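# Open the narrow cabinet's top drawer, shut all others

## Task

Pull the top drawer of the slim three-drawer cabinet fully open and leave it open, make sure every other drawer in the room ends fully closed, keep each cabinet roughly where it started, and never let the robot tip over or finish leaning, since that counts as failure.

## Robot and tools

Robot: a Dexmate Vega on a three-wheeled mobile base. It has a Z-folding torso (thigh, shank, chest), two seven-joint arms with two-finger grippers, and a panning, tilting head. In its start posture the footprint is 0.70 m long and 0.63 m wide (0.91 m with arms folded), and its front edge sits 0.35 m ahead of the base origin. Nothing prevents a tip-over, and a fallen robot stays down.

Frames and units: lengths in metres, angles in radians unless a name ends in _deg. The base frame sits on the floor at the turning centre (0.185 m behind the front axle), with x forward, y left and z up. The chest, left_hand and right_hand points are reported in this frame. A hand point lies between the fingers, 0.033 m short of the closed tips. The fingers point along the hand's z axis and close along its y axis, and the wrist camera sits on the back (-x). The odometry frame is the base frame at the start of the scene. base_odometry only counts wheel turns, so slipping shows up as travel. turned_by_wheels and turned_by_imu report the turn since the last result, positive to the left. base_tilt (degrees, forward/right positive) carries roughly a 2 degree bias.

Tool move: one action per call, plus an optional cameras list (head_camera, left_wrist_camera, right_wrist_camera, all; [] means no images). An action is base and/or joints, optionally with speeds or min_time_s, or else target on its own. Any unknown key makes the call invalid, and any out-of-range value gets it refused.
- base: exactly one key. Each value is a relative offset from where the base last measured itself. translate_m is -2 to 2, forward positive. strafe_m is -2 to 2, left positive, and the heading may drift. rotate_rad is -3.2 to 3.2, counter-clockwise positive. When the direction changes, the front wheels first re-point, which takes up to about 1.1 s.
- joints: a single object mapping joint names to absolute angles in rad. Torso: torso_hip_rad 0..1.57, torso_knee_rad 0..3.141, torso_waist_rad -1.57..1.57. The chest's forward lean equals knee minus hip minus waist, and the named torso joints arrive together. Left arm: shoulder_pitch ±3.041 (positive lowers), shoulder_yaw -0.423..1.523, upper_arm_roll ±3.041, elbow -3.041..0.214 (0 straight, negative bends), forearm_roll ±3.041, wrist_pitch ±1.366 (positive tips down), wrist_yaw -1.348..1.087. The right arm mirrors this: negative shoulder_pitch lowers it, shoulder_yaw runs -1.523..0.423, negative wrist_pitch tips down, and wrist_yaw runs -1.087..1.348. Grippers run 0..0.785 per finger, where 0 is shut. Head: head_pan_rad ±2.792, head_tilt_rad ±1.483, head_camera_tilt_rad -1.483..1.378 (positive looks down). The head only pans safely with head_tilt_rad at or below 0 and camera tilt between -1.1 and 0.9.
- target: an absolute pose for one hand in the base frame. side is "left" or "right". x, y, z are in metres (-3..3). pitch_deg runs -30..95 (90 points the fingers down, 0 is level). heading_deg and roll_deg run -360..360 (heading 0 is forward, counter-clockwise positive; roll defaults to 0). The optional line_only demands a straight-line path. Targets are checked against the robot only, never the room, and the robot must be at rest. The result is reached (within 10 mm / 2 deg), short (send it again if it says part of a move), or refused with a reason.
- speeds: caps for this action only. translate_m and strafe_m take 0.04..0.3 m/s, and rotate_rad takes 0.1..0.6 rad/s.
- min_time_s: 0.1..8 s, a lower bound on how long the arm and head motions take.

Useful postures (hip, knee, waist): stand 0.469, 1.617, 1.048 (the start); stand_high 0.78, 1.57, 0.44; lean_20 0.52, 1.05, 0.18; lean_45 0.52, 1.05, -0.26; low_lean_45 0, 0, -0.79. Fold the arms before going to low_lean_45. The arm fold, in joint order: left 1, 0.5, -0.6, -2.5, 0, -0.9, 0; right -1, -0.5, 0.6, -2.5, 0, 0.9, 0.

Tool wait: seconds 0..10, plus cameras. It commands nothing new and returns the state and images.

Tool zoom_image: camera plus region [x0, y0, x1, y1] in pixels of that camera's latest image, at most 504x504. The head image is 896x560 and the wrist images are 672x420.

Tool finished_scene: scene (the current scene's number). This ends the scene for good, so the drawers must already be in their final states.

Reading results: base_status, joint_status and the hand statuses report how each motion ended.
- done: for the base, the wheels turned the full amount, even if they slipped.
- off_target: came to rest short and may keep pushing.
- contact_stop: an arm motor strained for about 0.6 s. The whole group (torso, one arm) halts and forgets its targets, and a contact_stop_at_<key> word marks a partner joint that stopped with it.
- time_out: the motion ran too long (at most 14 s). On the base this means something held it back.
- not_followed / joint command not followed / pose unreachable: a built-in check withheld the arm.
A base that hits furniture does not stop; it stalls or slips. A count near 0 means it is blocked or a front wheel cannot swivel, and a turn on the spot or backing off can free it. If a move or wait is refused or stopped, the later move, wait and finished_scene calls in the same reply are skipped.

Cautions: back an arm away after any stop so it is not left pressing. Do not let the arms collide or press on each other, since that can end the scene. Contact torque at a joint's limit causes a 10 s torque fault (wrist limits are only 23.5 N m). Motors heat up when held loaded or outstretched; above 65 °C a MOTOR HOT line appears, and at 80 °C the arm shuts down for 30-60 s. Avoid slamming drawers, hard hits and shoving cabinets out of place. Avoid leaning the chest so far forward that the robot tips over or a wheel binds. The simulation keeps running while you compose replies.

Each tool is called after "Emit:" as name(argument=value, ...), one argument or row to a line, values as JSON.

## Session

Emit:
move(
  joints={"head_camera_tilt_rad":0.4},
  cameras=["head_camera"],
)

Scene clock: 0.90 s.
Joint torques (N m): left_arm=[4.15 0.25 -1.08 -3.71 0.03 -2.64 0.12] | right_arm=[-4.45 -1.88 0.45 -2.09 -0.01 2.58 0.06]
Motor temperatures (°C): left_arm=[31 31 31 26 40 35 41] | right_arm=[29 27 32 31 36 36 33]
move: done
base_odometry: x=+0.000 y=+0.000 heading=+0.000
turned_by_wheels: +0.000
turned_by_imu: +0.000
base_tilt: forward=+0.0 right=+0.8
base_status: not commanded
joint_positions: torso_hip_rad=+0.469 torso_knee_rad=+1.617 torso_waist_rad=+1.048 left_shoulder_pitch_rad=+2.199 left_shoulder_yaw_rad=+0.008 left_upper_arm_roll_rad=-0.009 left_elbow_rad=-1.083 left_forearm_roll_rad=+0.016 left_wrist_pitch_rad=-0.484 left_wrist_yaw_rad=+0.004 left_gripper_rad=+0.005 right_shoulder_pitch_rad=-2.209 right_shoulder_yaw_rad=+0.017 right_upper_arm_roll_rad=-0.013 right_elbow_rad=-1.119 right_forearm_roll_rad=-0.015 right_wrist_pitch_rad=+0.484 right_wrist_yaw_rad=-0.019 right_gripper_rad=+0.005 head_pan_rad=+0.000 head_tilt_rad=+0.000 head_camera_tilt_rad=+0.400
joint_status: all done
chest: x=-0.0111 y=+0.0000 z=+1.4155 quat_wxyz=(+0.999, +0.000, +0.050, +0.000) (m; base frame)
left_hand: x=+0.1862 y=+0.2374 z=+0.5952 quat_wxyz=(+0.407, +0.009, +0.913, +0.007) pitch_deg=+41.9 heading_deg=+0.4 roll_deg=+1.6 back=up (m; base frame)
right_hand: x=+0.1977 y=-0.2171 z=+0.6067 quat_wxyz=(+0.419, +0.002, +0.908, +0.001) pitch_deg=+40.4 heading_deg=+0.0 roll_deg=+0.2 back=up (m; base frame)
pictures: head_camera

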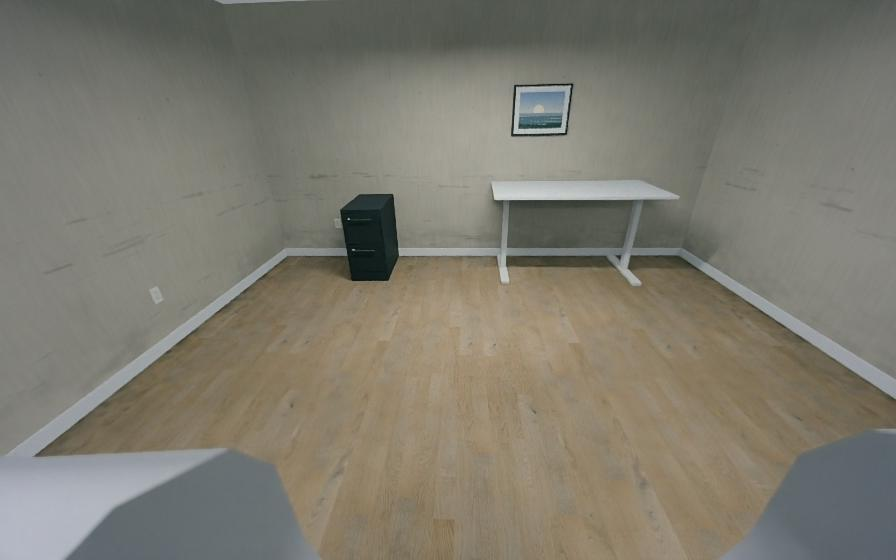

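Emit:
zoom_image(
  camera="head_camera",
  region=[310, 180, 430, 290],
)

Emit:
move(
  joints={"head_pan_rad":-1.4},
  cameras=["head_camera"],
)

Emit:
move(
  joints={"head_pan_rad":-2.7},
  cameras=["head_camera"],
)

Emit:
move(
  joints={"head_pan_rad":1.6},
  cameras=["head_camera"],
)

Scaled by 4.200 from the camera's 896x560 image, which has a finer 960x600 frame.

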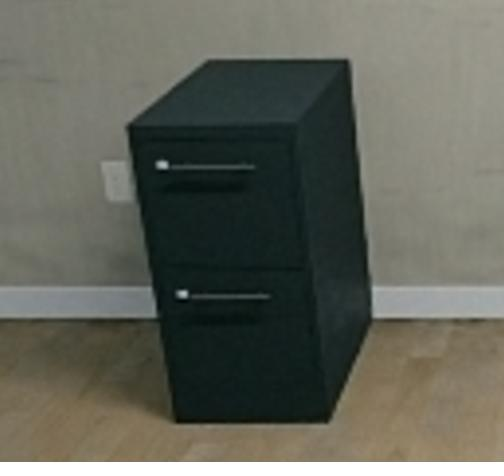

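Scene clock: 2.73 s.
Joint torques (N m): left_arm=[5.02 0.64 -0.88 -3.56 -0.04 -1.35 -0.01] | right_arm=[-3.76 -0.72 0.28 -3.29 0.11 1.97 0.08]
Motor temperatures (°C): left_arm=[31 31 31 26 40 35 41] | right_arm=[29 27 32 31 36 36 33]
move: done
base_odometry: x=+0.000 y=+0.000 heading=+0.000
turned_by_wheels: +0.000
turned_by_imu: +0.000
base_tilt: forward=+0.1 right=+0.7
base_status: not commanded
joint_positions: torso_hip_rad=+0.469 torso_knee_rad=+1.617 torso_waist_rad=+1.048 left_shoulder_pitch_rad=+2.199 left_shoulder_yaw_rad=+0.008 left_upper_arm_roll_rad=-0.009 left_elbow_rad=-1.083 left_forearm_roll_rad=+0.016 left_wrist_pitch_rad=-0.484 left_wrist_yaw_rad=+0.004 left_gripper_rad=+0.005 right_shoulder_pitch_rad=-2.209 right_shoulder_yaw_rad=+0.017 right_upper_arm_roll_rad=-0.013 right_elbow_rad=-1.119 right_forearm_roll_rad=-0.015 right_wrist_pitch_rad=+0.484 right_wrist_yaw_rad=-0.019 right_gripper_rad=+0.005 head_pan_rad=-1.400 head_tilt_rad=+0.000 head_camera_tilt_rad=+0.400
joint_status: all done
chest: x=-0.0111 y=+0.0000 z=+1.4155 quat_wxyz=(+0.999, +0.000, +0.050, +0.000) (m; base frame)
left_hand: x=+0.1862 y=+0.2374 z=+0.5952 quat_wxyz=(+0.407, +0.009, +0.913, +0.007) pitch_deg=+41.9 heading_deg=+0.4 roll_deg=+1.6 back=up (m; base frame)
right_hand: x=+0.1977 y=-0.2171 z=+0.6067 quat_wxyz=(+0.419, +0.002, +0.908, +0.001) pitch_deg=+40.4 heading_deg=+0.0 roll_deg=+0.2 back=up (m; base frame)
pictures: head_camera

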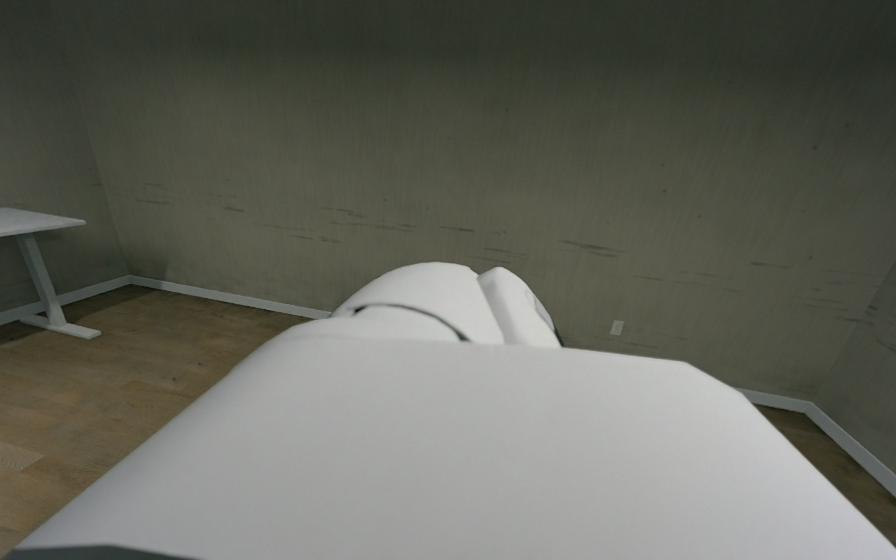

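Scene clock: 4.27 s.
Joint torques (N m): left_arm=[6.96 -1.93 -1.46 -1.78 -0.06 -2.06 0.18] | right_arm=[-5.74 -0.55 0.13 -2.67 0.21 1.9 -0.1]
Motor temperatures (°C): left_arm=[31 31 31 26 40 35 41] | right_arm=[29 27 32 31 36 36 33]
move: done
base_odometry: x=+0.000 y=+0.000 heading=+0.000
turned_by_wheels: +0.000
turned_by_imu: +0.000
base_tilt: forward=+0.0 right=+0.8
base_status: not commanded
joint_positions: torso_hip_rad=+0.469 torso_knee_rad=+1.617 torso_waist_rad=+1.048 left_shoulder_pitch_rad=+2.199 left_shoulder_yaw_rad=+0.008 left_upper_arm_roll_rad=-0.009 left_elbow_rad=-1.083 left_forearm_roll_rad=+0.016 left_wrist_pitch_rad=-0.484 left_wrist_yaw_rad=+0.004 left_gripper_rad=+0.005 right_shoulder_pitch_rad=-2.209 right_shoulder_yaw_rad=+0.017 right_upper_arm_roll_rad=-0.013 right_elbow_rad=-1.119 right_forearm_roll_rad=-0.015 right_wrist_pitch_rad=+0.484 right_wrist_yaw_rad=-0.019 right_gripper_rad=+0.005 head_pan_rad=-2.700 head_tilt_rad=+0.000 head_camera_tilt_rad=+0.400
joint_status: all done
chest: x=-0.0111 y=+0.0000 z=+1.4155 quat_wxyz=(+0.999, +0.000, +0.050, +0.000) (m; base frame)
left_hand: x=+0.1862 y=+0.2374 z=+0.5952 quat_wxyz=(+0.407, +0.009, +0.913, +0.007) pitch_deg=+41.9 heading_deg=+0.4 roll_deg=+1.6 back=up (m; base frame)
right_hand: x=+0.1977 y=-0.2171 z=+0.6067 quat_wxyz=(+0.419, +0.002, +0.908, +0.001) pitch_deg=+40.4 heading_deg=+0.0 roll_deg=+0.2 back=up (m; base frame)
pictures: head_camera

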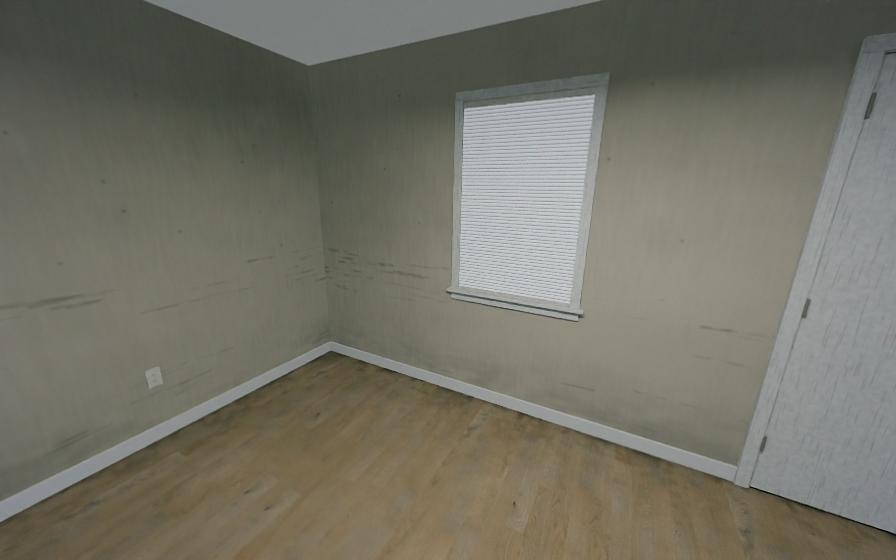

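Scene clock: 7.80 s.
Joint torques (N m): left_arm=[6.5 0.81 -1.2 -2.65 -0.02 -1.79 0.17] | right_arm=[-4.98 -0.48 0.26 -2.56 0.13 2.12 -0.11]
Motor temperatures (°C): left_arm=[31 31 31 26 40 35 41] | right_arm=[29 27 32 31 36 36 33]
move: done
base_odometry: x=+0.000 y=+0.000 heading=+0.000
turned_by_wheels: +0.000
turned_by_imu: +0.000
base_tilt: forward=+0.0 right=+0.7
base_status: not commanded
joint_positions: torso_hip_rad=+0.469 torso_knee_rad=+1.617 torso_waist_rad=+1.048 left_shoulder_pitch_rad=+2.199 left_shoulder_yaw_rad=+0.008 left_upper_arm_roll_rad=-0.009 left_elbow_rad=-1.083 left_forearm_roll_rad=+0.016 left_wrist_pitch_rad=-0.484 left_wrist_yaw_rad=+0.004 left_gripper_rad=+0.005 right_shoulder_pitch_rad=-2.209 right_shoulder_yaw_rad=+0.017 right_upper_arm_roll_rad=-0.013 right_elbow_rad=-1.119 right_forearm_roll_rad=-0.015 right_wrist_pitch_rad=+0.484 right_wrist_yaw_rad=-0.019 right_gripper_rad=+0.005 head_pan_rad=+1.600 head_tilt_rad=+0.000 head_camera_tilt_rad=+0.400
joint_status: all done
chest: x=-0.0111 y=+0.0000 z=+1.4155 quat_wxyz=(+0.999, +0.000, +0.050, +0.000) (m; base frame)
left_hand: x=+0.1862 y=+0.2374 z=+0.5952 quat_wxyz=(+0.407, +0.009, +0.913, +0.007) pitch_deg=+41.9 heading_deg=+0.4 roll_deg=+1.6 back=up (m; base frame)
right_hand: x=+0.1977 y=-0.2171 z=+0.6067 quat_wxyz=(+0.419, +0.002, +0.908, +0.001) pitch_deg=+40.4 heading_deg=+0.0 roll_deg=+0.2 back=up (m; base frame)
pictures: head_camera

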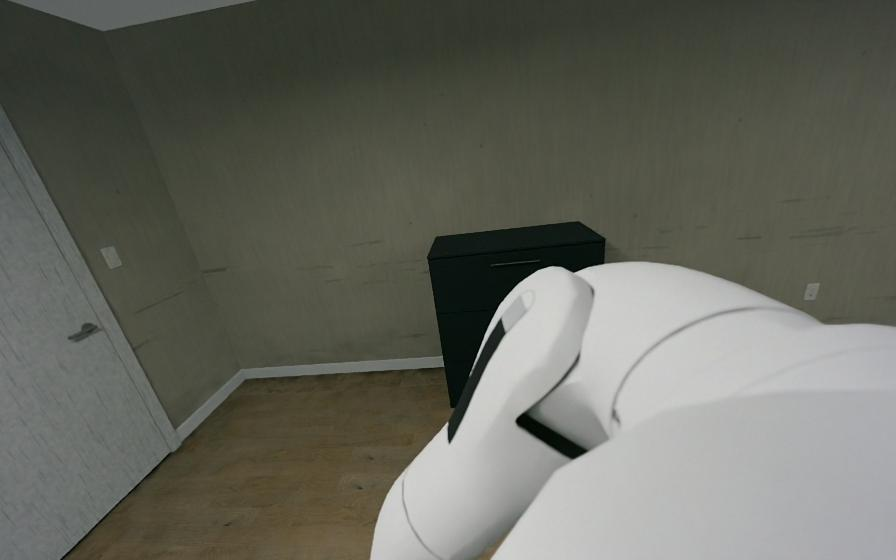

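Emit:
move(
  joints={"head_pan_rad":0.8,"head_camera_tilt_rad":0.5},
  cameras=["head_camera"],
)

Emit:
move(
  joints={"head_pan_rad":-0.8},
  cameras=["head_camera"],
)

Emit:
move(
  joints={"head_pan_rad":2.5},
  cameras=["head_camera"],
)

Scene clock: 9.43 s.
Joint torques (N m): left_arm=[5.64 -0.33 -1.27 -2.79 0.12 -1.44 0.01] | right_arm=[-4.56 0.35 0.03 -2.5 0.06 2.67 0.03]
Motor temperatures (°C): left_arm=[31 31 31 26 40 35 41] | right_arm=[29 27 32 31 36 36 33]
move: done
base_odometry: x=+0.000 y=+0.000 heading=+0.000
turned_by_wheels: +0.000
turned_by_imu: +0.000
base_tilt: forward=+0.0 right=+0.8
base_status: not commanded
joint_positions: torso_hip_rad=+0.469 torso_knee_rad=+1.617 torso_waist_rad=+1.048 left_shoulder_pitch_rad=+2.199 left_shoulder_yaw_rad=+0.008 left_upper_arm_roll_rad=-0.009 left_elbow_rad=-1.083 left_forearm_roll_rad=+0.016 left_wrist_pitch_rad=-0.484 left_wrist_yaw_rad=+0.004 left_gripper_rad=+0.005 right_shoulder_pitch_rad=-2.209 right_shoulder_yaw_rad=+0.017 right_upper_arm_roll_rad=-0.013 right_elbow_rad=-1.119 right_forearm_roll_rad=-0.015 right_wrist_pitch_rad=+0.484 right_wrist_yaw_rad=-0.019 right_gripper_rad=+0.005 head_pan_rad=+0.800 head_tilt_rad=+0.000 head_camera_tilt_rad=+0.500
joint_status: all done
chest: x=-0.0111 y=+0.0000 z=+1.4155 quat_wxyz=(+0.999, +0.000, +0.050, +0.000) (m; base frame)
left_hand: x=+0.1862 y=+0.2374 z=+0.5952 quat_wxyz=(+0.407, +0.009, +0.913, +0.007) pitch_deg=+41.9 heading_deg=+0.4 roll_deg=+1.6 back=up (m; base frame)
right_hand: x=+0.1977 y=-0.2171 z=+0.6067 quat_wxyz=(+0.419, +0.002, +0.908, +0.001) pitch_deg=+40.4 heading_deg=+0.0 roll_deg=+0.2 back=up (m; base frame)
pictures: head_camera

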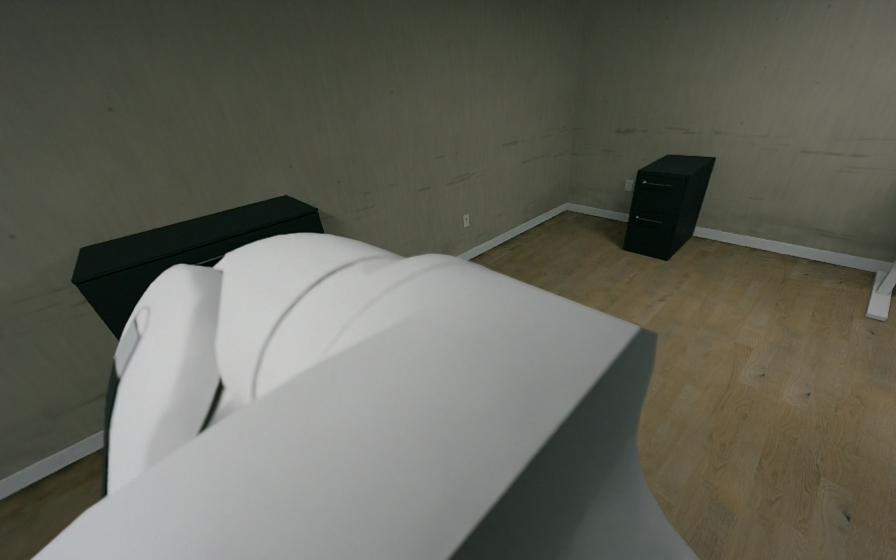

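Scene clock: 11.17 s.
Joint torques (N m): left_arm=[5.7 0.13 -1.07 -2.66 -0.04 -1.45 -0.11] | right_arm=[-5.13 -1.02 0.49 -2.6 0.19 2.48 0.12]
Motor temperatures (°C): left_arm=[31 31 31 26 40 35 41] | right_arm=[29 27 32 31 36 36 33]
move: done
base_odometry: x=+0.000 y=+0.000 heading=+0.000
turned_by_wheels: +0.000
turned_by_imu: +0.000
base_tilt: forward=+0.0 right=+0.7
base_status: not commanded
joint_positions: torso_hip_rad=+0.469 torso_knee_rad=+1.617 torso_waist_rad=+1.048 left_shoulder_pitch_rad=+2.199 left_shoulder_yaw_rad=+0.008 left_upper_arm_roll_rad=-0.009 left_elbow_rad=-1.083 left_forearm_roll_rad=+0.016 left_wrist_pitch_rad=-0.484 left_wrist_yaw_rad=+0.004 left_gripper_rad=+0.005 right_shoulder_pitch_rad=-2.209 right_shoulder_yaw_rad=+0.017 right_upper_arm_roll_rad=-0.013 right_elbow_rad=-1.119 right_forearm_roll_rad=-0.015 right_wrist_pitch_rad=+0.484 right_wrist_yaw_rad=-0.019 right_gripper_rad=+0.005 head_pan_rad=-0.800 head_tilt_rad=+0.000 head_camera_tilt_rad=+0.500
joint_status: all done
chest: x=-0.0111 y=+0.0000 z=+1.4155 quat_wxyz=(+0.999, +0.000, +0.050, +0.000) (m; base frame)
left_hand: x=+0.1862 y=+0.2374 z=+0.5952 quat_wxyz=(+0.407, +0.009, +0.913, +0.007) pitch_deg=+41.9 heading_deg=+0.4 roll_deg=+1.6 back=up (m; base frame)
right_hand: x=+0.1977 y=-0.2171 z=+0.6067 quat_wxyz=(+0.419, +0.002, +0.908, +0.001) pitch_deg=+40.4 heading_deg=+0.0 roll_deg=+0.2 back=up (m; base frame)
pictures: head_camera

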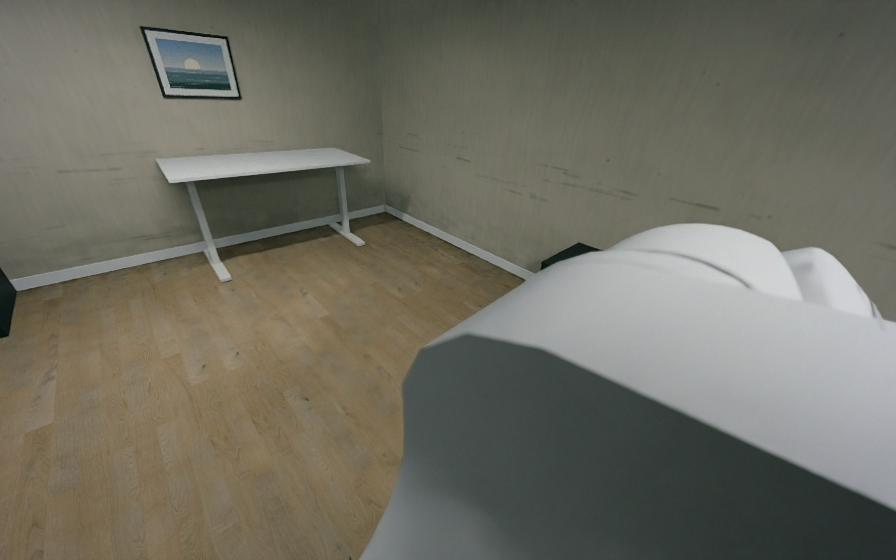

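Scene clock: 14.03 s.
Joint torques (N m): left_arm=[4.6 0.22 -1.26 -2.4 -0.1 -2.11 0.01] | right_arm=[-4.64 -2.28 -0.22 -2.89 0.13 2.62 -0.01]
Motor temperatures (°C): left_arm=[31 31 31 26 40 35 41] | right_arm=[29 27 32 31 36 36 33]
move: done
base_odometry: x=+0.000 y=+0.000 heading=+0.000
turned_by_wheels: +0.000
turned_by_imu: +0.000
base_tilt: forward=+0.0 right=+0.7
base_status: not commanded
joint_positions: torso_hip_rad=+0.469 torso_knee_rad=+1.617 torso_waist_rad=+1.048 left_shoulder_pitch_rad=+2.199 left_shoulder_yaw_rad=+0.008 left_upper_arm_roll_rad=-0.009 left_elbow_rad=-1.083 left_forearm_roll_rad=+0.016 left_wrist_pitch_rad=-0.484 left_wrist_yaw_rad=+0.004 left_gripper_rad=+0.005 right_shoulder_pitch_rad=-2.209 right_shoulder_yaw_rad=+0.017 right_upper_arm_roll_rad=-0.013 right_elbow_rad=-1.119 right_forearm_roll_rad=-0.015 right_wrist_pitch_rad=+0.484 right_wrist_yaw_rad=-0.019 right_gripper_rad=+0.005 head_pan_rad=+2.500 head_tilt_rad=+0.000 head_camera_tilt_rad=+0.500
joint_status: all done
chest: x=-0.0111 y=+0.0000 z=+1.4155 quat_wxyz=(+0.999, +0.000, +0.050, +0.000) (m; base frame)
left_hand: x=+0.1862 y=+0.2374 z=+0.5952 quat_wxyz=(+0.407, +0.009, +0.913, +0.007) pitch_deg=+41.9 heading_deg=+0.4 roll_deg=+1.6 back=up (m; base frame)
right_hand: x=+0.1977 y=-0.2171 z=+0.6067 quat_wxyz=(+0.419, +0.002, +0.908, +0.001) pitch_deg=+40.4 heading_deg=+0.0 roll_deg=+0.2 back=up (m; base frame)
pictures: head_camera

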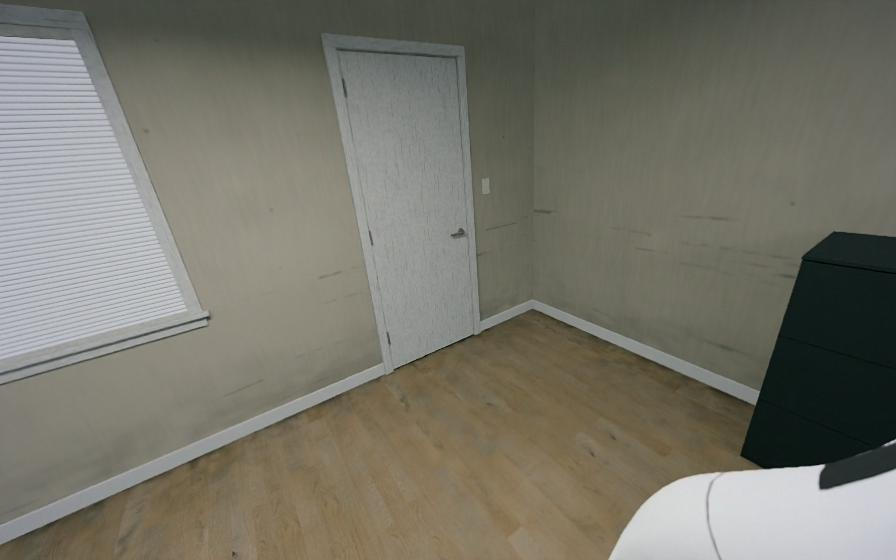

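Emit:
move(
  base={"rotate_rad":-1.57},
  joints={"head_pan_rad":0,"head_camera_tilt_rad":0.4,"left_shoulder_pitch_rad":1.6,"left_elbow_rad":-1.3,"left_shoulder_yaw_rad":0.1,"right_shoulder_pitch_rad":-1.9,"right_elbow_rad":-2.0,"right_shoulder_yaw_rad":-0.2,"left_gripper_rad":0.5},
  cameras=["head_camera"],
)

Emit:
move(
  base={"strafe_m":0.67},
  joints={"torso_hip_rad":0.0,"torso_knee_rad":0.8,"torso_waist_rad":0.2,"left_shoulder_pitch_rad":1.142,"left_shoulder_yaw_rad":0.109,"left_upper_arm_roll_rad":0.39,"left_elbow_rad":-0.99,"left_forearm_roll_rad":1.257,"left_wrist_pitch_rad":0.26,"left_wrist_yaw_rad":0.5,"head_camera_tilt_rad":0.3},
  cameras=["head_camera"],
)

Scene clock: 18.93 s.
Joint torques (N m): left_arm=[-19.14 5.53 -1.68 -7.77 -0.14 -2.69 0.1] | right_arm=[17.81 -4.96 2.52 -8.31 0.19 2.82 -0.21]
Motor temperatures (°C): left_arm=[31 31 31 26 40 35 41] | right_arm=[29 27 32 31 36 36 33]
move: done
base_odometry: x=+0.002 y=+0.001 heading=-1.574
turned_by_wheels: -1.574
turned_by_imu: -1.566
base_tilt: forward=+0.1 right=+0.7
base_status: done
joint_positions: torso_hip_rad=+0.469 torso_knee_rad=+1.617 torso_waist_rad=+1.048 left_shoulder_pitch_rad=+1.601 left_shoulder_yaw_rad=+0.100 left_upper_arm_roll_rad=-0.009 left_elbow_rad=-1.300 left_forearm_roll_rad=+0.016 left_wrist_pitch_rad=-0.484 left_wrist_yaw_rad=+0.004 left_gripper_rad=+0.500 right_shoulder_pitch_rad=-1.902 right_shoulder_yaw_rad=-0.199 right_upper_arm_roll_rad=-0.013 right_elbow_rad=-1.996 right_forearm_roll_rad=-0.015 right_wrist_pitch_rad=+0.484 right_wrist_yaw_rad=-0.019 right_gripper_rad=+0.005 head_pan_rad=+0.000 head_tilt_rad=+0.000 head_camera_tilt_rad=+0.400
joint_status: all done
chest: x=-0.0111 y=+0.0000 z=+1.4155 quat_wxyz=(+0.999, +0.000, +0.050, +0.000) (m; base frame)
left_hand: x=+0.6524 y=+0.2641 z=+0.9863 quat_wxyz=(+0.735, +0.044, +0.676, +0.037) pitch_deg=-4.7 heading_deg=-0.9 roll_deg=+6.6 back=up (m; base frame)
right_hand: x=+0.5462 y=-0.2018 z=+1.2453 quat_wxyz=(+0.850, -0.098, +0.517, -0.014) pitch_deg=-26.5 heading_deg=+9.8 roll_deg=-11.6 back=up (m; base frame)
pictures: head_camera

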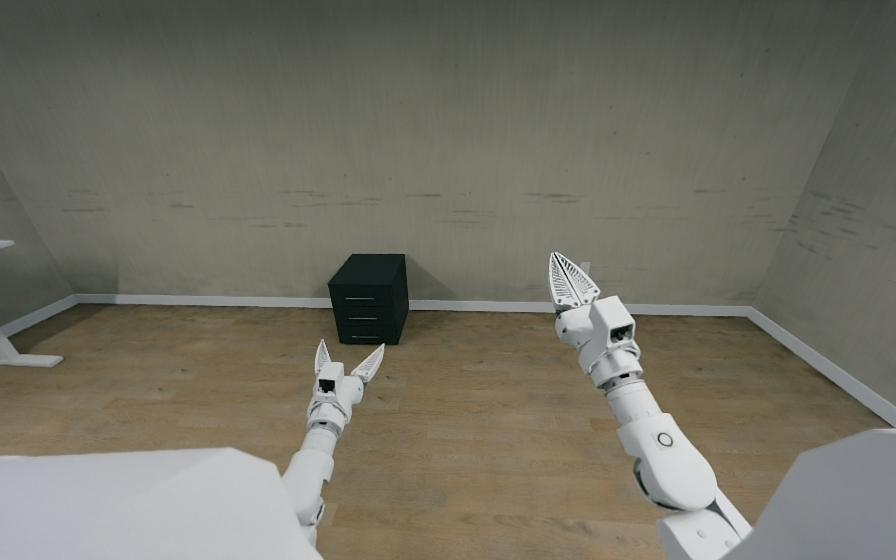

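Scene clock: 24.37 s.
Joint torques (N m): left_arm=[-13.61 3.23 1.42 -5.71 0.87 0.91 1.54] | right_arm=[7.75 -2.66 1.23 -7.37 0.28 2.66 -0.22]
Motor temperatures (°C): left_arm=[31 31 31 26 40 35 41] | right_arm=[30 27 32 31 36 36 33]
move: done
base_odometry: x=+0.669 y=+0.005 heading=-1.557
turned_by_wheels: +0.017
turned_by_imu: +0.007
base_tilt: forward=+0.0 right=+0.8
base_status: done
joint_positions: torso_hip_rad=+0.001 torso_knee_rad=+0.800 torso_waist_rad=+0.200 left_shoulder_pitch_rad=+1.144 left_shoulder_yaw_rad=+0.109 left_upper_arm_roll_rad=+0.388 left_elbow_rad=-0.991 left_forearm_roll_rad=+1.253 left_wrist_pitch_rad=+0.257 left_wrist_yaw_rad=+0.498 left_gripper_rad=+0.500 right_shoulder_pitch_rad=-1.900 right_shoulder_yaw_rad=-0.200 right_upper_arm_roll_rad=-0.013 right_elbow_rad=-2.000 right_forearm_roll_rad=-0.015 right_wrist_pitch_rad=+0.484 right_wrist_yaw_rad=-0.019 right_gripper_rad=+0.005 head_pan_rad=+0.000 head_tilt_rad=+0.000 head_camera_tilt_rad=+0.300
joint_status: all done
chest: x=+0.1496 y=+0.0000 z=+1.1462 quat_wxyz=(+0.955, +0.000, +0.295, +0.000) (m; base frame)
left_hand: x=+0.6786 y=+0.1805 z=+0.4488 quat_wxyz=(+0.415, +0.571, +0.575, +0.414) pitch_deg=+18.2 heading_deg=+0.1 roll_deg=+89.7 (m; base frame)
right_hand: x=+0.5588 y=-0.2013 z=+0.7332 quat_wxyz=(+0.698, -0.099, +0.709, +0.011) pitch_deg=+1.4 heading_deg=+8.8 roll_deg=-7.0 back=up (m; base frame)
pictures: head_camera

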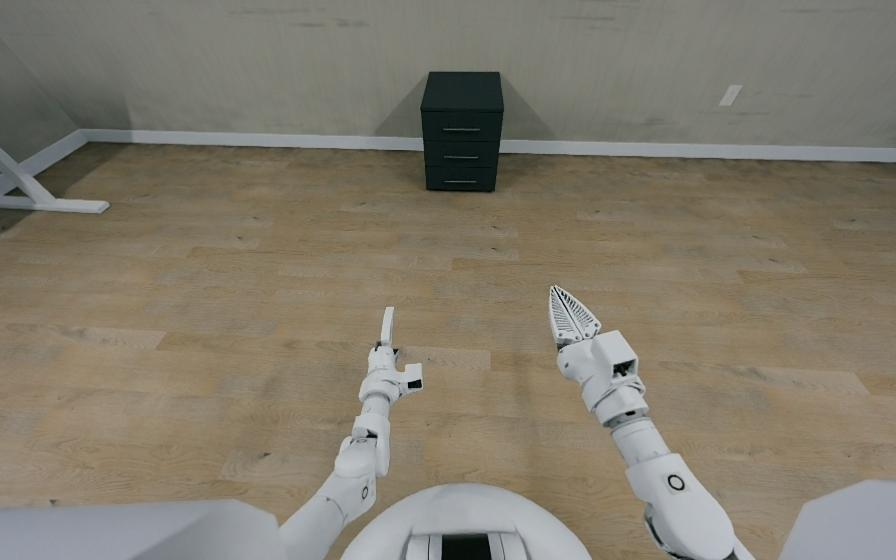

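Emit:
move(
  base={"rotate_rad":-0.047},
  cameras=[],
)

Emit:
move(
  base={"strafe_m":-0.13},
  cameras=[],
)

Emit:
move(
  base={"translate_m":0.97},
  cameras=["head_camera","left_wrist_camera"],
)

Scene clock: 26.07 s.
Joint torques (N m): left_arm=[-13.61 1.02 1.73 -4.2 0.81 0.6 1.37] | right_arm=[6 -2.37 1.22 -7.94 0.11 3.09 -0.28]
Motor temperatures (°C): left_arm=[31 31 31 26 40 35 41] | right_arm=[30 27 32 31 36 36 33]
move: done
base_odometry: x=+0.669 y=+0.005 heading=-1.604
turned_by_wheels: -0.047
turned_by_imu: -0.047
base_tilt: forward=+0.1 right=+0.7
base_status: done
joint_positions: torso_hip_rad=+0.001 torso_knee_rad=+0.800 torso_waist_rad=+0.200 left_shoulder_pitch_rad=+1.142 left_shoulder_yaw_rad=+0.109 left_upper_arm_roll_rad=+0.390 left_elbow_rad=-0.990 left_forearm_roll_rad=+1.257 left_wrist_pitch_rad=+0.260 left_wrist_yaw_rad=+0.500 left_gripper_rad=+0.500 right_shoulder_pitch_rad=-1.900 right_shoulder_yaw_rad=-0.200 right_upper_arm_roll_rad=-0.013 right_elbow_rad=-2.000 right_forearm_roll_rad=-0.015 right_wrist_pitch_rad=+0.484 right_wrist_yaw_rad=-0.019 right_gripper_rad=+0.005 head_pan_rad=+0.000 head_tilt_rad=+0.000 head_camera_tilt_rad=+0.300
joint_status: not commanded
chest: x=+0.1496 y=+0.0000 z=+1.1462 quat_wxyz=(+0.955, +0.000, +0.295, +0.000) (m; base frame)
left_hand: x=+0.6796 y=+0.1801 z=+0.4500 quat_wxyz=(+0.415, +0.572, +0.572, +0.416) pitch_deg=+18.0 heading_deg=+0.1 roll_deg=-90.0 (m; base frame)
right_hand: x=+0.5588 y=-0.2013 z=+0.7332 quat_wxyz=(+0.698, -0.099, +0.709, +0.011) pitch_deg=+1.4 heading_deg=+8.8 roll_deg=-7.0 back=up (m; base frame)
pictures: none
No camera images: "cameras" was empty.

Scene clock: 28.23 s.
Joint torques (N m): left_arm=[-12.81 1.21 0.92 -6.3 0.82 -0.5 1.21] | right_arm=[5.94 -3.03 1.62 -7.55 0.27 2.83 -0.5]
Motor temperatures (°C): left_arm=[31 31 31 26 40 35 41] | right_arm=[30 27 32 31 36 36 33]
move: done
base_odometry: x=+0.540 y=+0.009 heading=-1.607
turned_by_wheels: -0.003
turned_by_imu: -0.002
base_tilt: forward=+0.1 right=+0.8
base_status: done
joint_positions: torso_hip_rad=+0.001 torso_knee_rad=+0.800 torso_waist_rad=+0.200 left_shoulder_pitch_rad=+1.142 left_shoulder_yaw_rad=+0.109 left_upper_arm_roll_rad=+0.390 left_elbow_rad=-0.990 left_forearm_roll_rad=+1.257 left_wrist_pitch_rad=+0.260 left_wrist_yaw_rad=+0.500 left_gripper_rad=+0.500 right_shoulder_pitch_rad=-1.900 right_shoulder_yaw_rad=-0.200 right_upper_arm_roll_rad=-0.013 right_elbow_rad=-2.000 right_forearm_roll_rad=-0.015 right_wrist_pitch_rad=+0.484 right_wrist_yaw_rad=-0.019 right_gripper_rad=+0.005 head_pan_rad=+0.000 head_tilt_rad=+0.000 head_camera_tilt_rad=+0.300
joint_status: not commanded
chest: x=+0.1496 y=+0.0000 z=+1.1462 quat_wxyz=(+0.955, +0.000, +0.295, +0.000) (m; base frame)
left_hand: x=+0.6796 y=+0.1801 z=+0.4500 quat_wxyz=(+0.415, +0.572, +0.572, +0.416) pitch_deg=+18.0 heading_deg=+0.1 roll_deg=-90.0 (m; base frame)
right_hand: x=+0.5588 y=-0.2013 z=+0.7332 quat_wxyz=(+0.698, -0.099, +0.709, +0.011) pitch_deg=+1.4 heading_deg=+8.8 roll_deg=-7.0 back=up (m; base frame)
pictures: none
No camera images: "cameras" was empty.

Scene clock: 33.70 s.
Joint torques (N m): left_arm=[-12.94 -0.27 1.23 -4.48 0.73 0.35 1.42] | right_arm=[6.63 -3.93 1.21 -8.18 0.17 2.75 -0.34]
Motor temperatures (°C): left_arm=[31 31 31 26 40 35 41] | right_arm=[30 27 32 31 36 36 33]
move: done
base_odometry: x=+0.505 y=-0.960 heading=-1.608
turned_by_wheels: -0.001
turned_by_imu: -0.006
base_tilt: forward=+0.1 right=+0.8
base_status: done
joint_positions: torso_hip_rad=+0.001 torso_knee_rad=+0.800 torso_waist_rad=+0.200 left_shoulder_pitch_rad=+1.142 left_shoulder_yaw_rad=+0.109 left_upper_arm_roll_rad=+0.390 left_elbow_rad=-0.990 left_forearm_roll_rad=+1.257 left_wrist_pitch_rad=+0.260 left_wrist_yaw_rad=+0.500 left_gripper_rad=+0.500 right_shoulder_pitch_rad=-1.900 right_shoulder_yaw_rad=-0.200 right_upper_arm_roll_rad=-0.013 right_elbow_rad=-2.000 right_forearm_roll_rad=-0.015 right_wrist_pitch_rad=+0.484 right_wrist_yaw_rad=-0.019 right_gripper_rad=+0.005 head_pan_rad=+0.000 head_tilt_rad=+0.000 head_camera_tilt_rad=+0.300
joint_status: not commanded
chest: x=+0.1496 y=+0.0000 z=+1.1462 quat_wxyz=(+0.955, +0.000, +0.295, +0.000) (m; base frame)
left_hand: x=+0.6796 y=+0.1801 z=+0.4500 quat_wxyz=(+0.415, +0.572, +0.572, +0.416) pitch_deg=+18.0 heading_deg=+0.1 roll_deg=-90.0 (m; base frame)
right_hand: x=+0.5588 y=-0.2013 z=+0.7332 quat_wxyz=(+0.698, -0.099, +0.709, +0.011) pitch_deg=+1.4 heading_deg=+8.8 roll_deg=-7.0 back=up (m; base frame)
pictures: head_camera, left_wrist_camera

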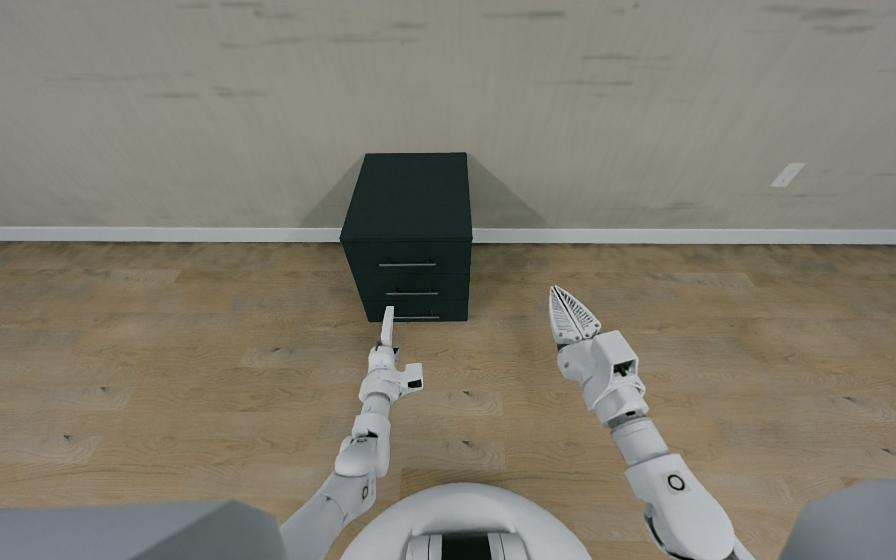

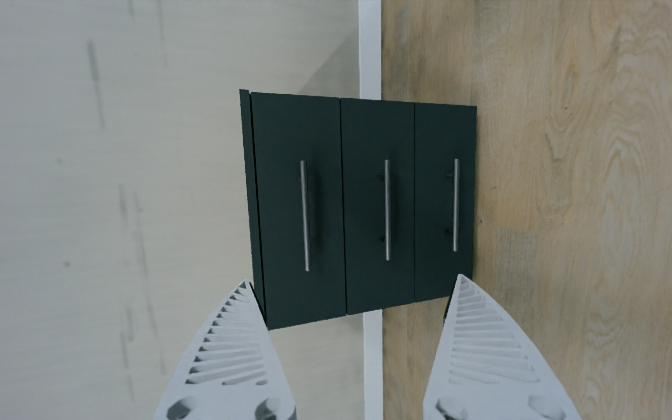

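Emit:
move(
  target={"side":"left","x":0.68,"y":0.155,"z":0.43,"pitch_deg":18,"heading_deg":0,"roll_deg":-90},
  cameras=[],
)

Emit:
move(
  base={"translate_m":0.18},
  speeds={"translate_m":0.12},
  cameras=["head_camera","left_wrist_camera"],
)

Scene clock: 36.27 s.
Joint torques (N m): left_arm=[-14.56 -4.94 2.18 -4.75 0.29 -0.72 1.31] | right_arm=[6.71 -3.74 0.64 -8.06 0.14 3.15 -0.19]
Motor temperatures (°C): left_arm=[31 31 31 26 40 35 41] | right_arm=[30 27 32 31 36 36 33]
move: done
base_odometry: x=+0.505 y=-0.960 heading=-1.608
turned_by_wheels: +0.000
turned_by_imu: +0.000
base_tilt: forward=+0.0 right=+0.8
base_status: not commanded
joint_positions: torso_hip_rad=+0.001 torso_knee_rad=+0.800 torso_waist_rad=+0.200 left_shoulder_pitch_rad=+1.034 left_shoulder_yaw_rad=+0.021 left_upper_arm_roll_rad=+0.410 left_elbow_rad=-0.741 left_forearm_roll_rad=+1.246 left_wrist_pitch_rad=+0.256 left_wrist_yaw_rad=+0.624 left_gripper_rad=+0.500 right_shoulder_pitch_rad=-1.900 right_shoulder_yaw_rad=-0.200 right_upper_arm_roll_rad=-0.013 right_elbow_rad=-2.000 right_forearm_roll_rad=-0.015 right_wrist_pitch_rad=+0.484 right_wrist_yaw_rad=-0.019 right_gripper_rad=+0.005 head_pan_rad=+0.000 head_tilt_rad=+0.000 head_camera_tilt_rad=+0.300
joint_status: not commanded
chest: x=+0.1496 y=+0.0000 z=+1.1462 quat_wxyz=(+0.955, +0.000, +0.295, +0.000) (m; base frame)
left_hand: x=+0.6798 y=+0.1557 z=+0.4300 quat_wxyz=(+0.415, +0.572, +0.572, +0.416) pitch_deg=+18.0 heading_deg=+0.0 roll_deg=-90.0 (m; base frame)
left_hand_status: reached (straight line, planned for 1.1 s): 1 mm and 0.0 deg off.
right_hand: x=+0.5588 y=-0.2013 z=+0.7332 quat_wxyz=(+0.698, -0.099, +0.709, +0.011) pitch_deg=+1.4 heading_deg=+8.8 roll_deg=-7.0 back=up (m; base frame)
pictures: none
No camera images: "cameras" was empty.

Scene clock: 38.70 s.
Joint torques (N m): left_arm=[-12.2 -6.14 2.85 -3.31 0.42 -0.35 1.54] | right_arm=[7.27 -1.99 1.07 -7.29 0.18 2.74 -0.31]
Motor temperatures (°C): left_arm=[31 31 31 26 40 35 41] | right_arm=[29 27 32 32 36 36 33]
move: done
base_odometry: x=+0.498 y=-1.140 heading=-1.609
turned_by_wheels: -0.001
turned_by_imu: -0.001
base_tilt: forward=+0.1 right=+0.8
base_status: done
joint_positions: torso_hip_rad=+0.001 torso_knee_rad=+0.800 torso_waist_rad=+0.200 left_shoulder_pitch_rad=+1.032 left_shoulder_yaw_rad=+0.020 left_upper_arm_roll_rad=+0.410 left_elbow_rad=-0.737 left_forearm_roll_rad=+1.246 left_wrist_pitch_rad=+0.256 left_wrist_yaw_rad=+0.626 left_gripper_rad=+0.500 right_shoulder_pitch_rad=-1.900 right_shoulder_yaw_rad=-0.200 right_upper_arm_roll_rad=-0.013 right_elbow_rad=-2.000 right_forearm_roll_rad=-0.015 right_wrist_pitch_rad=+0.484 right_wrist_yaw_rad=-0.019 right_gripper_rad=+0.005 head_pan_rad=+0.000 head_tilt_rad=+0.000 head_camera_tilt_rad=+0.300
joint_status: not commanded
chest: x=+0.1496 y=+0.0000 z=+1.1462 quat_wxyz=(+0.955, +0.000, +0.295, +0.000) (m; base frame)
left_hand: x=+0.6798 y=+0.1552 z=+0.4298 quat_wxyz=(+0.415, +0.572, +0.572, +0.416) pitch_deg=+18.0 heading_deg=+0.0 roll_deg=-90.0 (m; base frame)
right_hand: x=+0.5588 y=-0.2013 z=+0.7331 quat_wxyz=(+0.698, -0.099, +0.709, +0.011) pitch_deg=+1.4 heading_deg=+8.8 roll_deg=-7.0 back=up (m; base frame)
pictures: head_camera, left_wrist_camera

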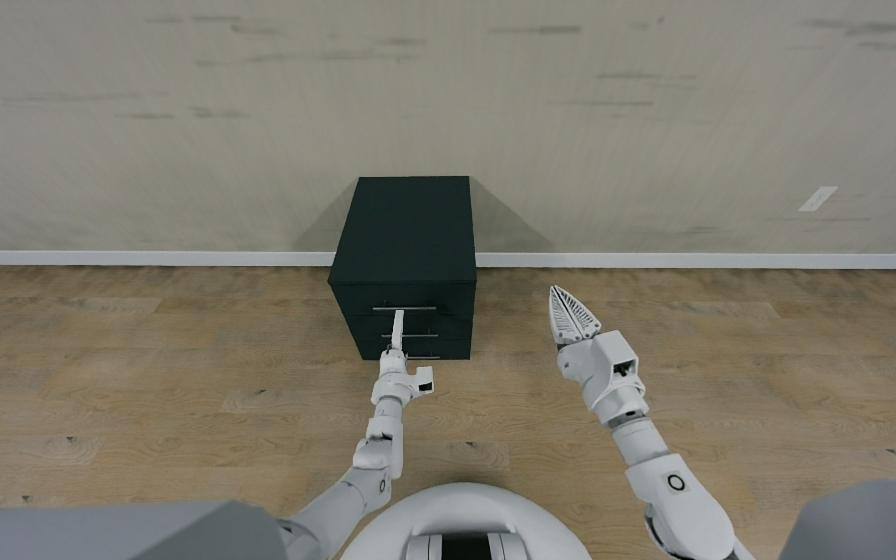

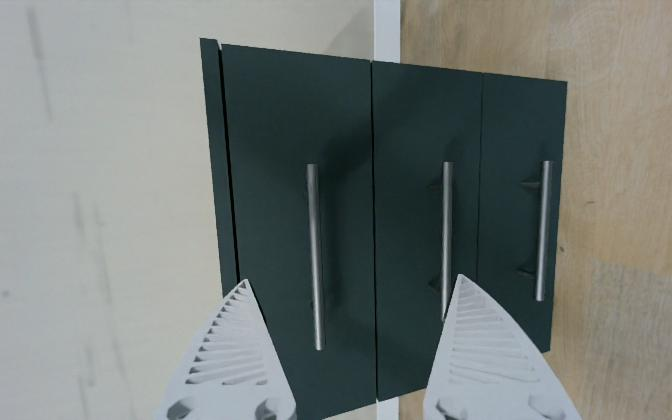

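Emit:
move(
  base={"translate_m":0.085},
  speeds={"translate_m":0.06},
  cameras=["left_wrist_camera"],
)

Scene clock: 40.97 s.
Joint torques (N m): left_arm=[-22.17 -3.32 0.04 -8.94 0.53 0 1.18] | right_arm=[6.54 -1.92 0.98 -8.55 0.15 2.4 -0.23]
Motor temperatures (°C): left_arm=[31 31 31 26 40 35 41] | right_arm=[29 27 32 32 36 36 33]
move: done
base_odometry: x=+0.495 y=-1.225 heading=-1.609
turned_by_wheels: +0.000
turned_by_imu: +0.000
base_tilt: forward=+0.1 right=+0.8
base_status: done
joint_positions: torso_hip_rad=+0.001 torso_knee_rad=+0.800 torso_waist_rad=+0.200 left_shoulder_pitch_rad=+1.033 left_shoulder_yaw_rad=+0.020 left_upper_arm_roll_rad=+0.410 left_elbow_rad=-0.737 left_forearm_roll_rad=+1.246 left_wrist_pitch_rad=+0.256 left_wrist_yaw_rad=+0.626 left_gripper_rad=+0.500 right_shoulder_pitch_rad=-1.900 right_shoulder_yaw_rad=-0.200 right_upper_arm_roll_rad=-0.013 right_elbow_rad=-2.000 right_forearm_roll_rad=-0.015 right_wrist_pitch_rad=+0.484 right_wrist_yaw_rad=-0.019 right_gripper_rad=+0.005 head_pan_rad=+0.000 head_tilt_rad=+0.000 head_camera_tilt_rad=+0.300
joint_status: not commanded
chest: x=+0.1496 y=+0.0000 z=+1.1462 quat_wxyz=(+0.955, +0.000, +0.295, +0.000) (m; base frame)
left_hand: x=+0.6795 y=+0.1552 z=+0.4295 quat_wxyz=(+0.415, +0.572, +0.572, +0.415) pitch_deg=+18.1 heading_deg=+0.0 roll_deg=-90.0 (m; base frame)
right_hand: x=+0.5587 y=-0.2013 z=+0.7332 quat_wxyz=(+0.698, -0.099, +0.709, +0.011) pitch_deg=+1.4 heading_deg=+8.8 roll_deg=-7.0 back=up (m; base frame)
pictures: left_wrist_camera

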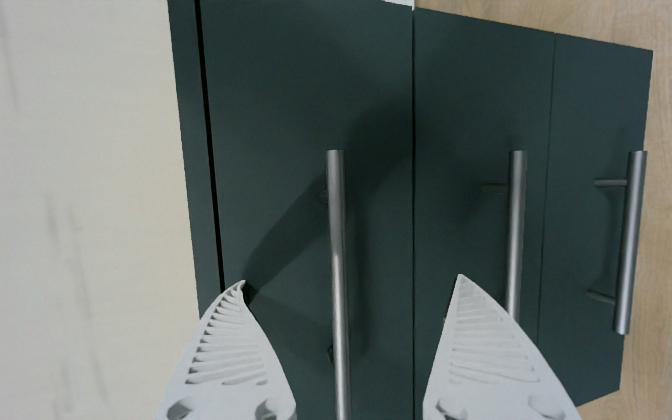

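Emit:
move(
  joints={"left_gripper_rad":0.0},
  cameras=[],
)

Emit:
move(
  base={"translate_m":-0.06},
  speeds={"translate_m":0.05},
  cameras=["left_wrist_camera"],
)

Scene clock: 42.27 s.
Joint torques (N m): left_arm=[-3.88 -2.98 -1.05 0.96 -0.28 0.06 -1.33] | right_arm=[6.21 -3.34 1.27 -6.69 0.23 2.9 -0.29]
Motor temperatures (°C): left_arm=[31 31 31 26 40 35 41] | right_arm=[29 27 32 32 36 36 33]
move: done
base_odometry: x=+0.495 y=-1.225 heading=-1.609
turned_by_wheels: +0.000
turned_by_imu: +0.000
base_tilt: forward=+0.1 right=+0.7
base_status: not commanded
joint_positions: torso_hip_rad=+0.001 torso_knee_rad=+0.800 torso_waist_rad=+0.200 left_shoulder_pitch_rad=+1.032 left_shoulder_yaw_rad=+0.020 left_upper_arm_roll_rad=+0.410 left_elbow_rad=-0.738 left_forearm_roll_rad=+1.246 left_wrist_pitch_rad=+0.256 left_wrist_yaw_rad=+0.627 left_gripper_rad=+0.000 right_shoulder_pitch_rad=-1.900 right_shoulder_yaw_rad=-0.200 right_upper_arm_roll_rad=-0.013 right_elbow_rad=-2.000 right_forearm_roll_rad=-0.015 right_wrist_pitch_rad=+0.484 right_wrist_yaw_rad=-0.019 right_gripper_rad=+0.005 head_pan_rad=+0.000 head_tilt_rad=+0.000 head_camera_tilt_rad=+0.300
joint_status: all done
chest: x=+0.1495 y=+0.0000 z=+1.1462 quat_wxyz=(+0.955, +0.000, +0.295, +0.000) (m; base frame)
left_hand: x=+0.6803 y=+0.1550 z=+0.4306 quat_wxyz=(+0.416, +0.572, +0.572, +0.416) pitch_deg=+17.9 heading_deg=+0.0 roll_deg=-90.0 (m; base frame)
right_hand: x=+0.5587 y=-0.2013 z=+0.7332 quat_wxyz=(+0.698, -0.099, +0.709, +0.011) pitch_deg=+1.4 heading_deg=+8.8 roll_deg=-7.0 back=up (m; base frame)
pictures: none
No camera images: "cameras" was empty.

Scene clock: 44.03 s.
Joint torques (N m): left_arm=[-3.07 -4.89 -0.85 -0.73 -0.02 -0.76 -1.25] | right_arm=[6.45 -3.39 1.71 -8.53 0.23 2.68 -0.2]
Motor temperatures (°C): left_arm=[31 31 31 26 40 35 41] | right_arm=[29 27 32 32 36 36 33]
move: done
base_odometry: x=+0.497 y=-1.165 heading=-1.610
turned_by_wheels: +0.000
turned_by_imu: +0.000
base_tilt: forward=+0.1 right=+0.8
base_status: done
joint_positions: torso_hip_rad=+0.001 torso_knee_rad=+0.800 torso_waist_rad=+0.200 left_shoulder_pitch_rad=+1.032 left_shoulder_yaw_rad=+0.020 left_upper_arm_roll_rad=+0.410 left_elbow_rad=-0.738 left_forearm_roll_rad=+1.246 left_wrist_pitch_rad=+0.256 left_wrist_yaw_rad=+0.627 left_gripper_rad=+0.000 right_shoulder_pitch_rad=-1.900 right_shoulder_yaw_rad=-0.200 right_upper_arm_roll_rad=-0.013 right_elbow_rad=-2.000 right_forearm_roll_rad=-0.015 right_wrist_pitch_rad=+0.484 right_wrist_yaw_rad=-0.019 right_gripper_rad=+0.005 head_pan_rad=+0.000 head_tilt_rad=+0.000 head_camera_tilt_rad=+0.300
joint_status: not commanded
chest: x=+0.1494 y=+0.0000 z=+1.1462 quat_wxyz=(+0.955, +0.000, +0.295, +0.000) (m; base frame)
left_hand: x=+0.6803 y=+0.1550 z=+0.4307 quat_wxyz=(+0.416, +0.572, +0.572, +0.416) pitch_deg=+17.9 heading_deg=+0.0 roll_deg=-90.0 (m; base frame)
right_hand: x=+0.5587 y=-0.2013 z=+0.7333 quat_wxyz=(+0.698, -0.099, +0.709, +0.011) pitch_deg=+1.4 heading_deg=+8.8 roll_deg=-7.0 back=up (m; base frame)
pictures: left_wrist_camera

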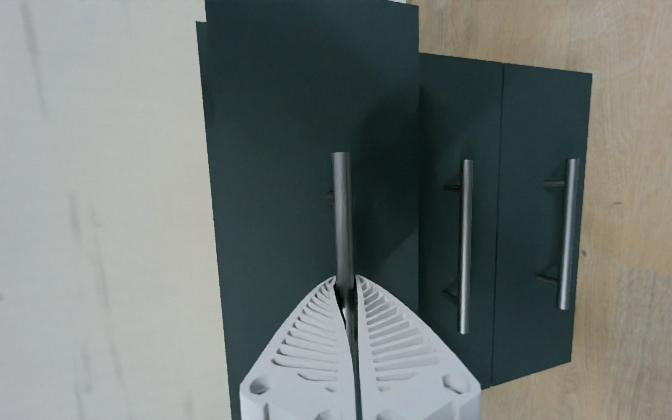

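Opening.

Emit:
move(
  base={"translate_m":-0.27},
  speeds={"translate_m":0.07},
  cameras=[],
)

Emit:
move(
  base={"translate_m":-0.025},
  speeds={"translate_m":0.04},
  cameras=[],
)

Emit:
move(
  base={"translate_m":-0.025},
  speeds={"translate_m":0.04},
  cameras=["left_wrist_camera"],
)

Scene clock: 49.00 s.
Joint torques (N m): left_arm=[-1.76 -4.88 0.55 -1.35 1.06 -2.25 -1.05] | right_arm=[5.4 -1.85 1.9 -7 0.25 3.25 -0.21]
Motor temperatures (°C): left_arm=[31 31 31 26 40 35 41] | right_arm=[29 27 32 32 36 36 33]
move: done
base_odometry: x=+0.507 y=-0.895 heading=-1.610
turned_by_wheels: +0.000
turned_by_imu: +0.001
base_tilt: forward=+0.1 right=+0.7
base_status: done
joint_positions: torso_hip_rad=+0.001 torso_knee_rad=+0.800 torso_waist_rad=+0.200 left_shoulder_pitch_rad=+1.032 left_shoulder_yaw_rad=+0.020 left_upper_arm_roll_rad=+0.410 left_elbow_rad=-0.737 left_forearm_roll_rad=+1.246 left_wrist_pitch_rad=+0.257 left_wrist_yaw_rad=+0.627 left_gripper_rad=+0.000 right_shoulder_pitch_rad=-1.900 right_shoulder_yaw_rad=-0.200 right_upper_arm_roll_rad=-0.013 right_elbow_rad=-2.000 right_forearm_roll_rad=-0.015 right_wrist_pitch_rad=+0.484 right_wrist_yaw_rad=-0.019 right_gripper_rad=+0.005 head_pan_rad=+0.000 head_tilt_rad=+0.000 head_camera_tilt_rad=+0.300
joint_status: not commanded
chest: x=+0.1494 y=+0.0000 z=+1.1462 quat_wxyz=(+0.955, +0.000, +0.295, +0.000) (m; base frame)
left_hand: x=+0.6803 y=+0.1553 z=+0.4307 quat_wxyz=(+0.416, +0.572, +0.572, +0.416) pitch_deg=+17.9 heading_deg=+0.0 roll_deg=-90.0 (m; base frame)
right_hand: x=+0.5587 y=-0.2013 z=+0.7333 quat_wxyz=(+0.698, -0.099, +0.709, +0.011) pitch_deg=+1.4 heading_deg=+8.8 roll_deg=-7.0 back=up (m; base frame)
pictures: none
No camera images: "cameras" was empty.

Scene clock: 50.40 s.
Joint torques (N m): left_arm=[-2.44 -5.92 0.48 -2.71 0.68 -0.93 -1.14] | right_arm=[6.79 -3.53 1.4 -8.41 0.23 3.33 -0.22]
Motor temperatures (°C): left_arm=[31 31 31 26 40 35 41] | right_arm=[29 27 32 32 36 36 33]
move: done
base_odometry: x=+0.508 y=-0.870 heading=-1.610
turned_by_wheels: +0.000
turned_by_imu: -0.001
base_tilt: forward=+0.1 right=+0.8
base_status: done
joint_positions: torso_hip_rad=+0.001 torso_knee_rad=+0.800 torso_waist_rad=+0.200 left_shoulder_pitch_rad=+1.032 left_shoulder_yaw_rad=+0.020 left_upper_arm_roll_rad=+0.410 left_elbow_rad=-0.737 left_forearm_roll_rad=+1.246 left_wrist_pitch_rad=+0.257 left_wrist_yaw_rad=+0.627 left_gripper_rad=+0.000 right_shoulder_pitch_rad=-1.900 right_shoulder_yaw_rad=-0.200 right_upper_arm_roll_rad=-0.013 right_elbow_rad=-2.000 right_forearm_roll_rad=-0.015 right_wrist_pitch_rad=+0.484 right_wrist_yaw_rad=-0.019 right_gripper_rad=+0.005 head_pan_rad=+0.000 head_tilt_rad=+0.000 head_camera_tilt_rad=+0.300
joint_status: not commanded
chest: x=+0.1494 y=+0.0000 z=+1.1462 quat_wxyz=(+0.955, +0.000, +0.295, +0.000) (m; base frame)
left_hand: x=+0.6804 y=+0.1553 z=+0.4307 quat_wxyz=(+0.416, +0.572, +0.572, +0.416) pitch_deg=+17.9 heading_deg=+0.0 roll_deg=-90.0 (m; base frame)
right_hand: x=+0.5587 y=-0.2013 z=+0.7333 quat_wxyz=(+0.698, -0.099, +0.709, +0.011) pitch_deg=+1.4 heading_deg=+8.8 roll_deg=-7.0 back=up (m; base frame)
pictures: none
No camera images: "cameras" was empty.

Scene clock: 51.80 s.
Joint torques (N m): left_arm=[-0.11 -3.31 0.96 0.85 0.43 -2.45 -1.51] | right_arm=[6.63 -2.75 1.28 -7.63 0.26 3.25 -0.32]
Motor temperatures (°C): left_arm=[31 31 31 26 40 35 41] | right_arm=[29 27 32 32 36 36 33]
move: done
base_odometry: x=+0.509 y=-0.845 heading=-1.611
turned_by_wheels: -0.001
turned_by_imu: -0.001
base_tilt: forward=+0.1 right=+0.8
base_status: done
joint_positions: torso_hip_rad=+0.001 torso_knee_rad=+0.800 torso_waist_rad=+0.200 left_shoulder_pitch_rad=+1.032 left_shoulder_yaw_rad=+0.020 left_upper_arm_roll_rad=+0.410 left_elbow_rad=-0.738 left_forearm_roll_rad=+1.246 left_wrist_pitch_rad=+0.257 left_wrist_yaw_rad=+0.627 left_gripper_rad=+0.000 right_shoulder_pitch_rad=-1.900 right_shoulder_yaw_rad=-0.200 right_upper_arm_roll_rad=-0.013 right_elbow_rad=-2.000 right_forearm_roll_rad=-0.015 right_wrist_pitch_rad=+0.484 right_wrist_yaw_rad=-0.019 right_gripper_rad=+0.005 head_pan_rad=+0.000 head_tilt_rad=+0.000 head_camera_tilt_rad=+0.300
joint_status: not commanded
chest: x=+0.1494 y=+0.0000 z=+1.1462 quat_wxyz=(+0.955, +0.000, +0.295, +0.000) (m; base frame)
left_hand: x=+0.6805 y=+0.1552 z=+0.4308 quat_wxyz=(+0.416, +0.572, +0.572, +0.416) pitch_deg=+17.9 heading_deg=+0.0 roll_deg=-90.0 (m; base frame)
right_hand: x=+0.5587 y=-0.2013 z=+0.7333 quat_wxyz=(+0.698, -0.099, +0.709, +0.011) pitch_deg=+1.4 heading_deg=+8.8 roll_deg=-7.0 back=up (m; base frame)
pictures: left_wrist_camera

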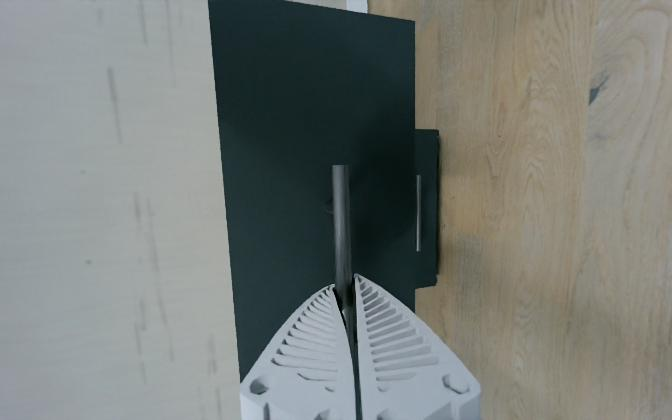

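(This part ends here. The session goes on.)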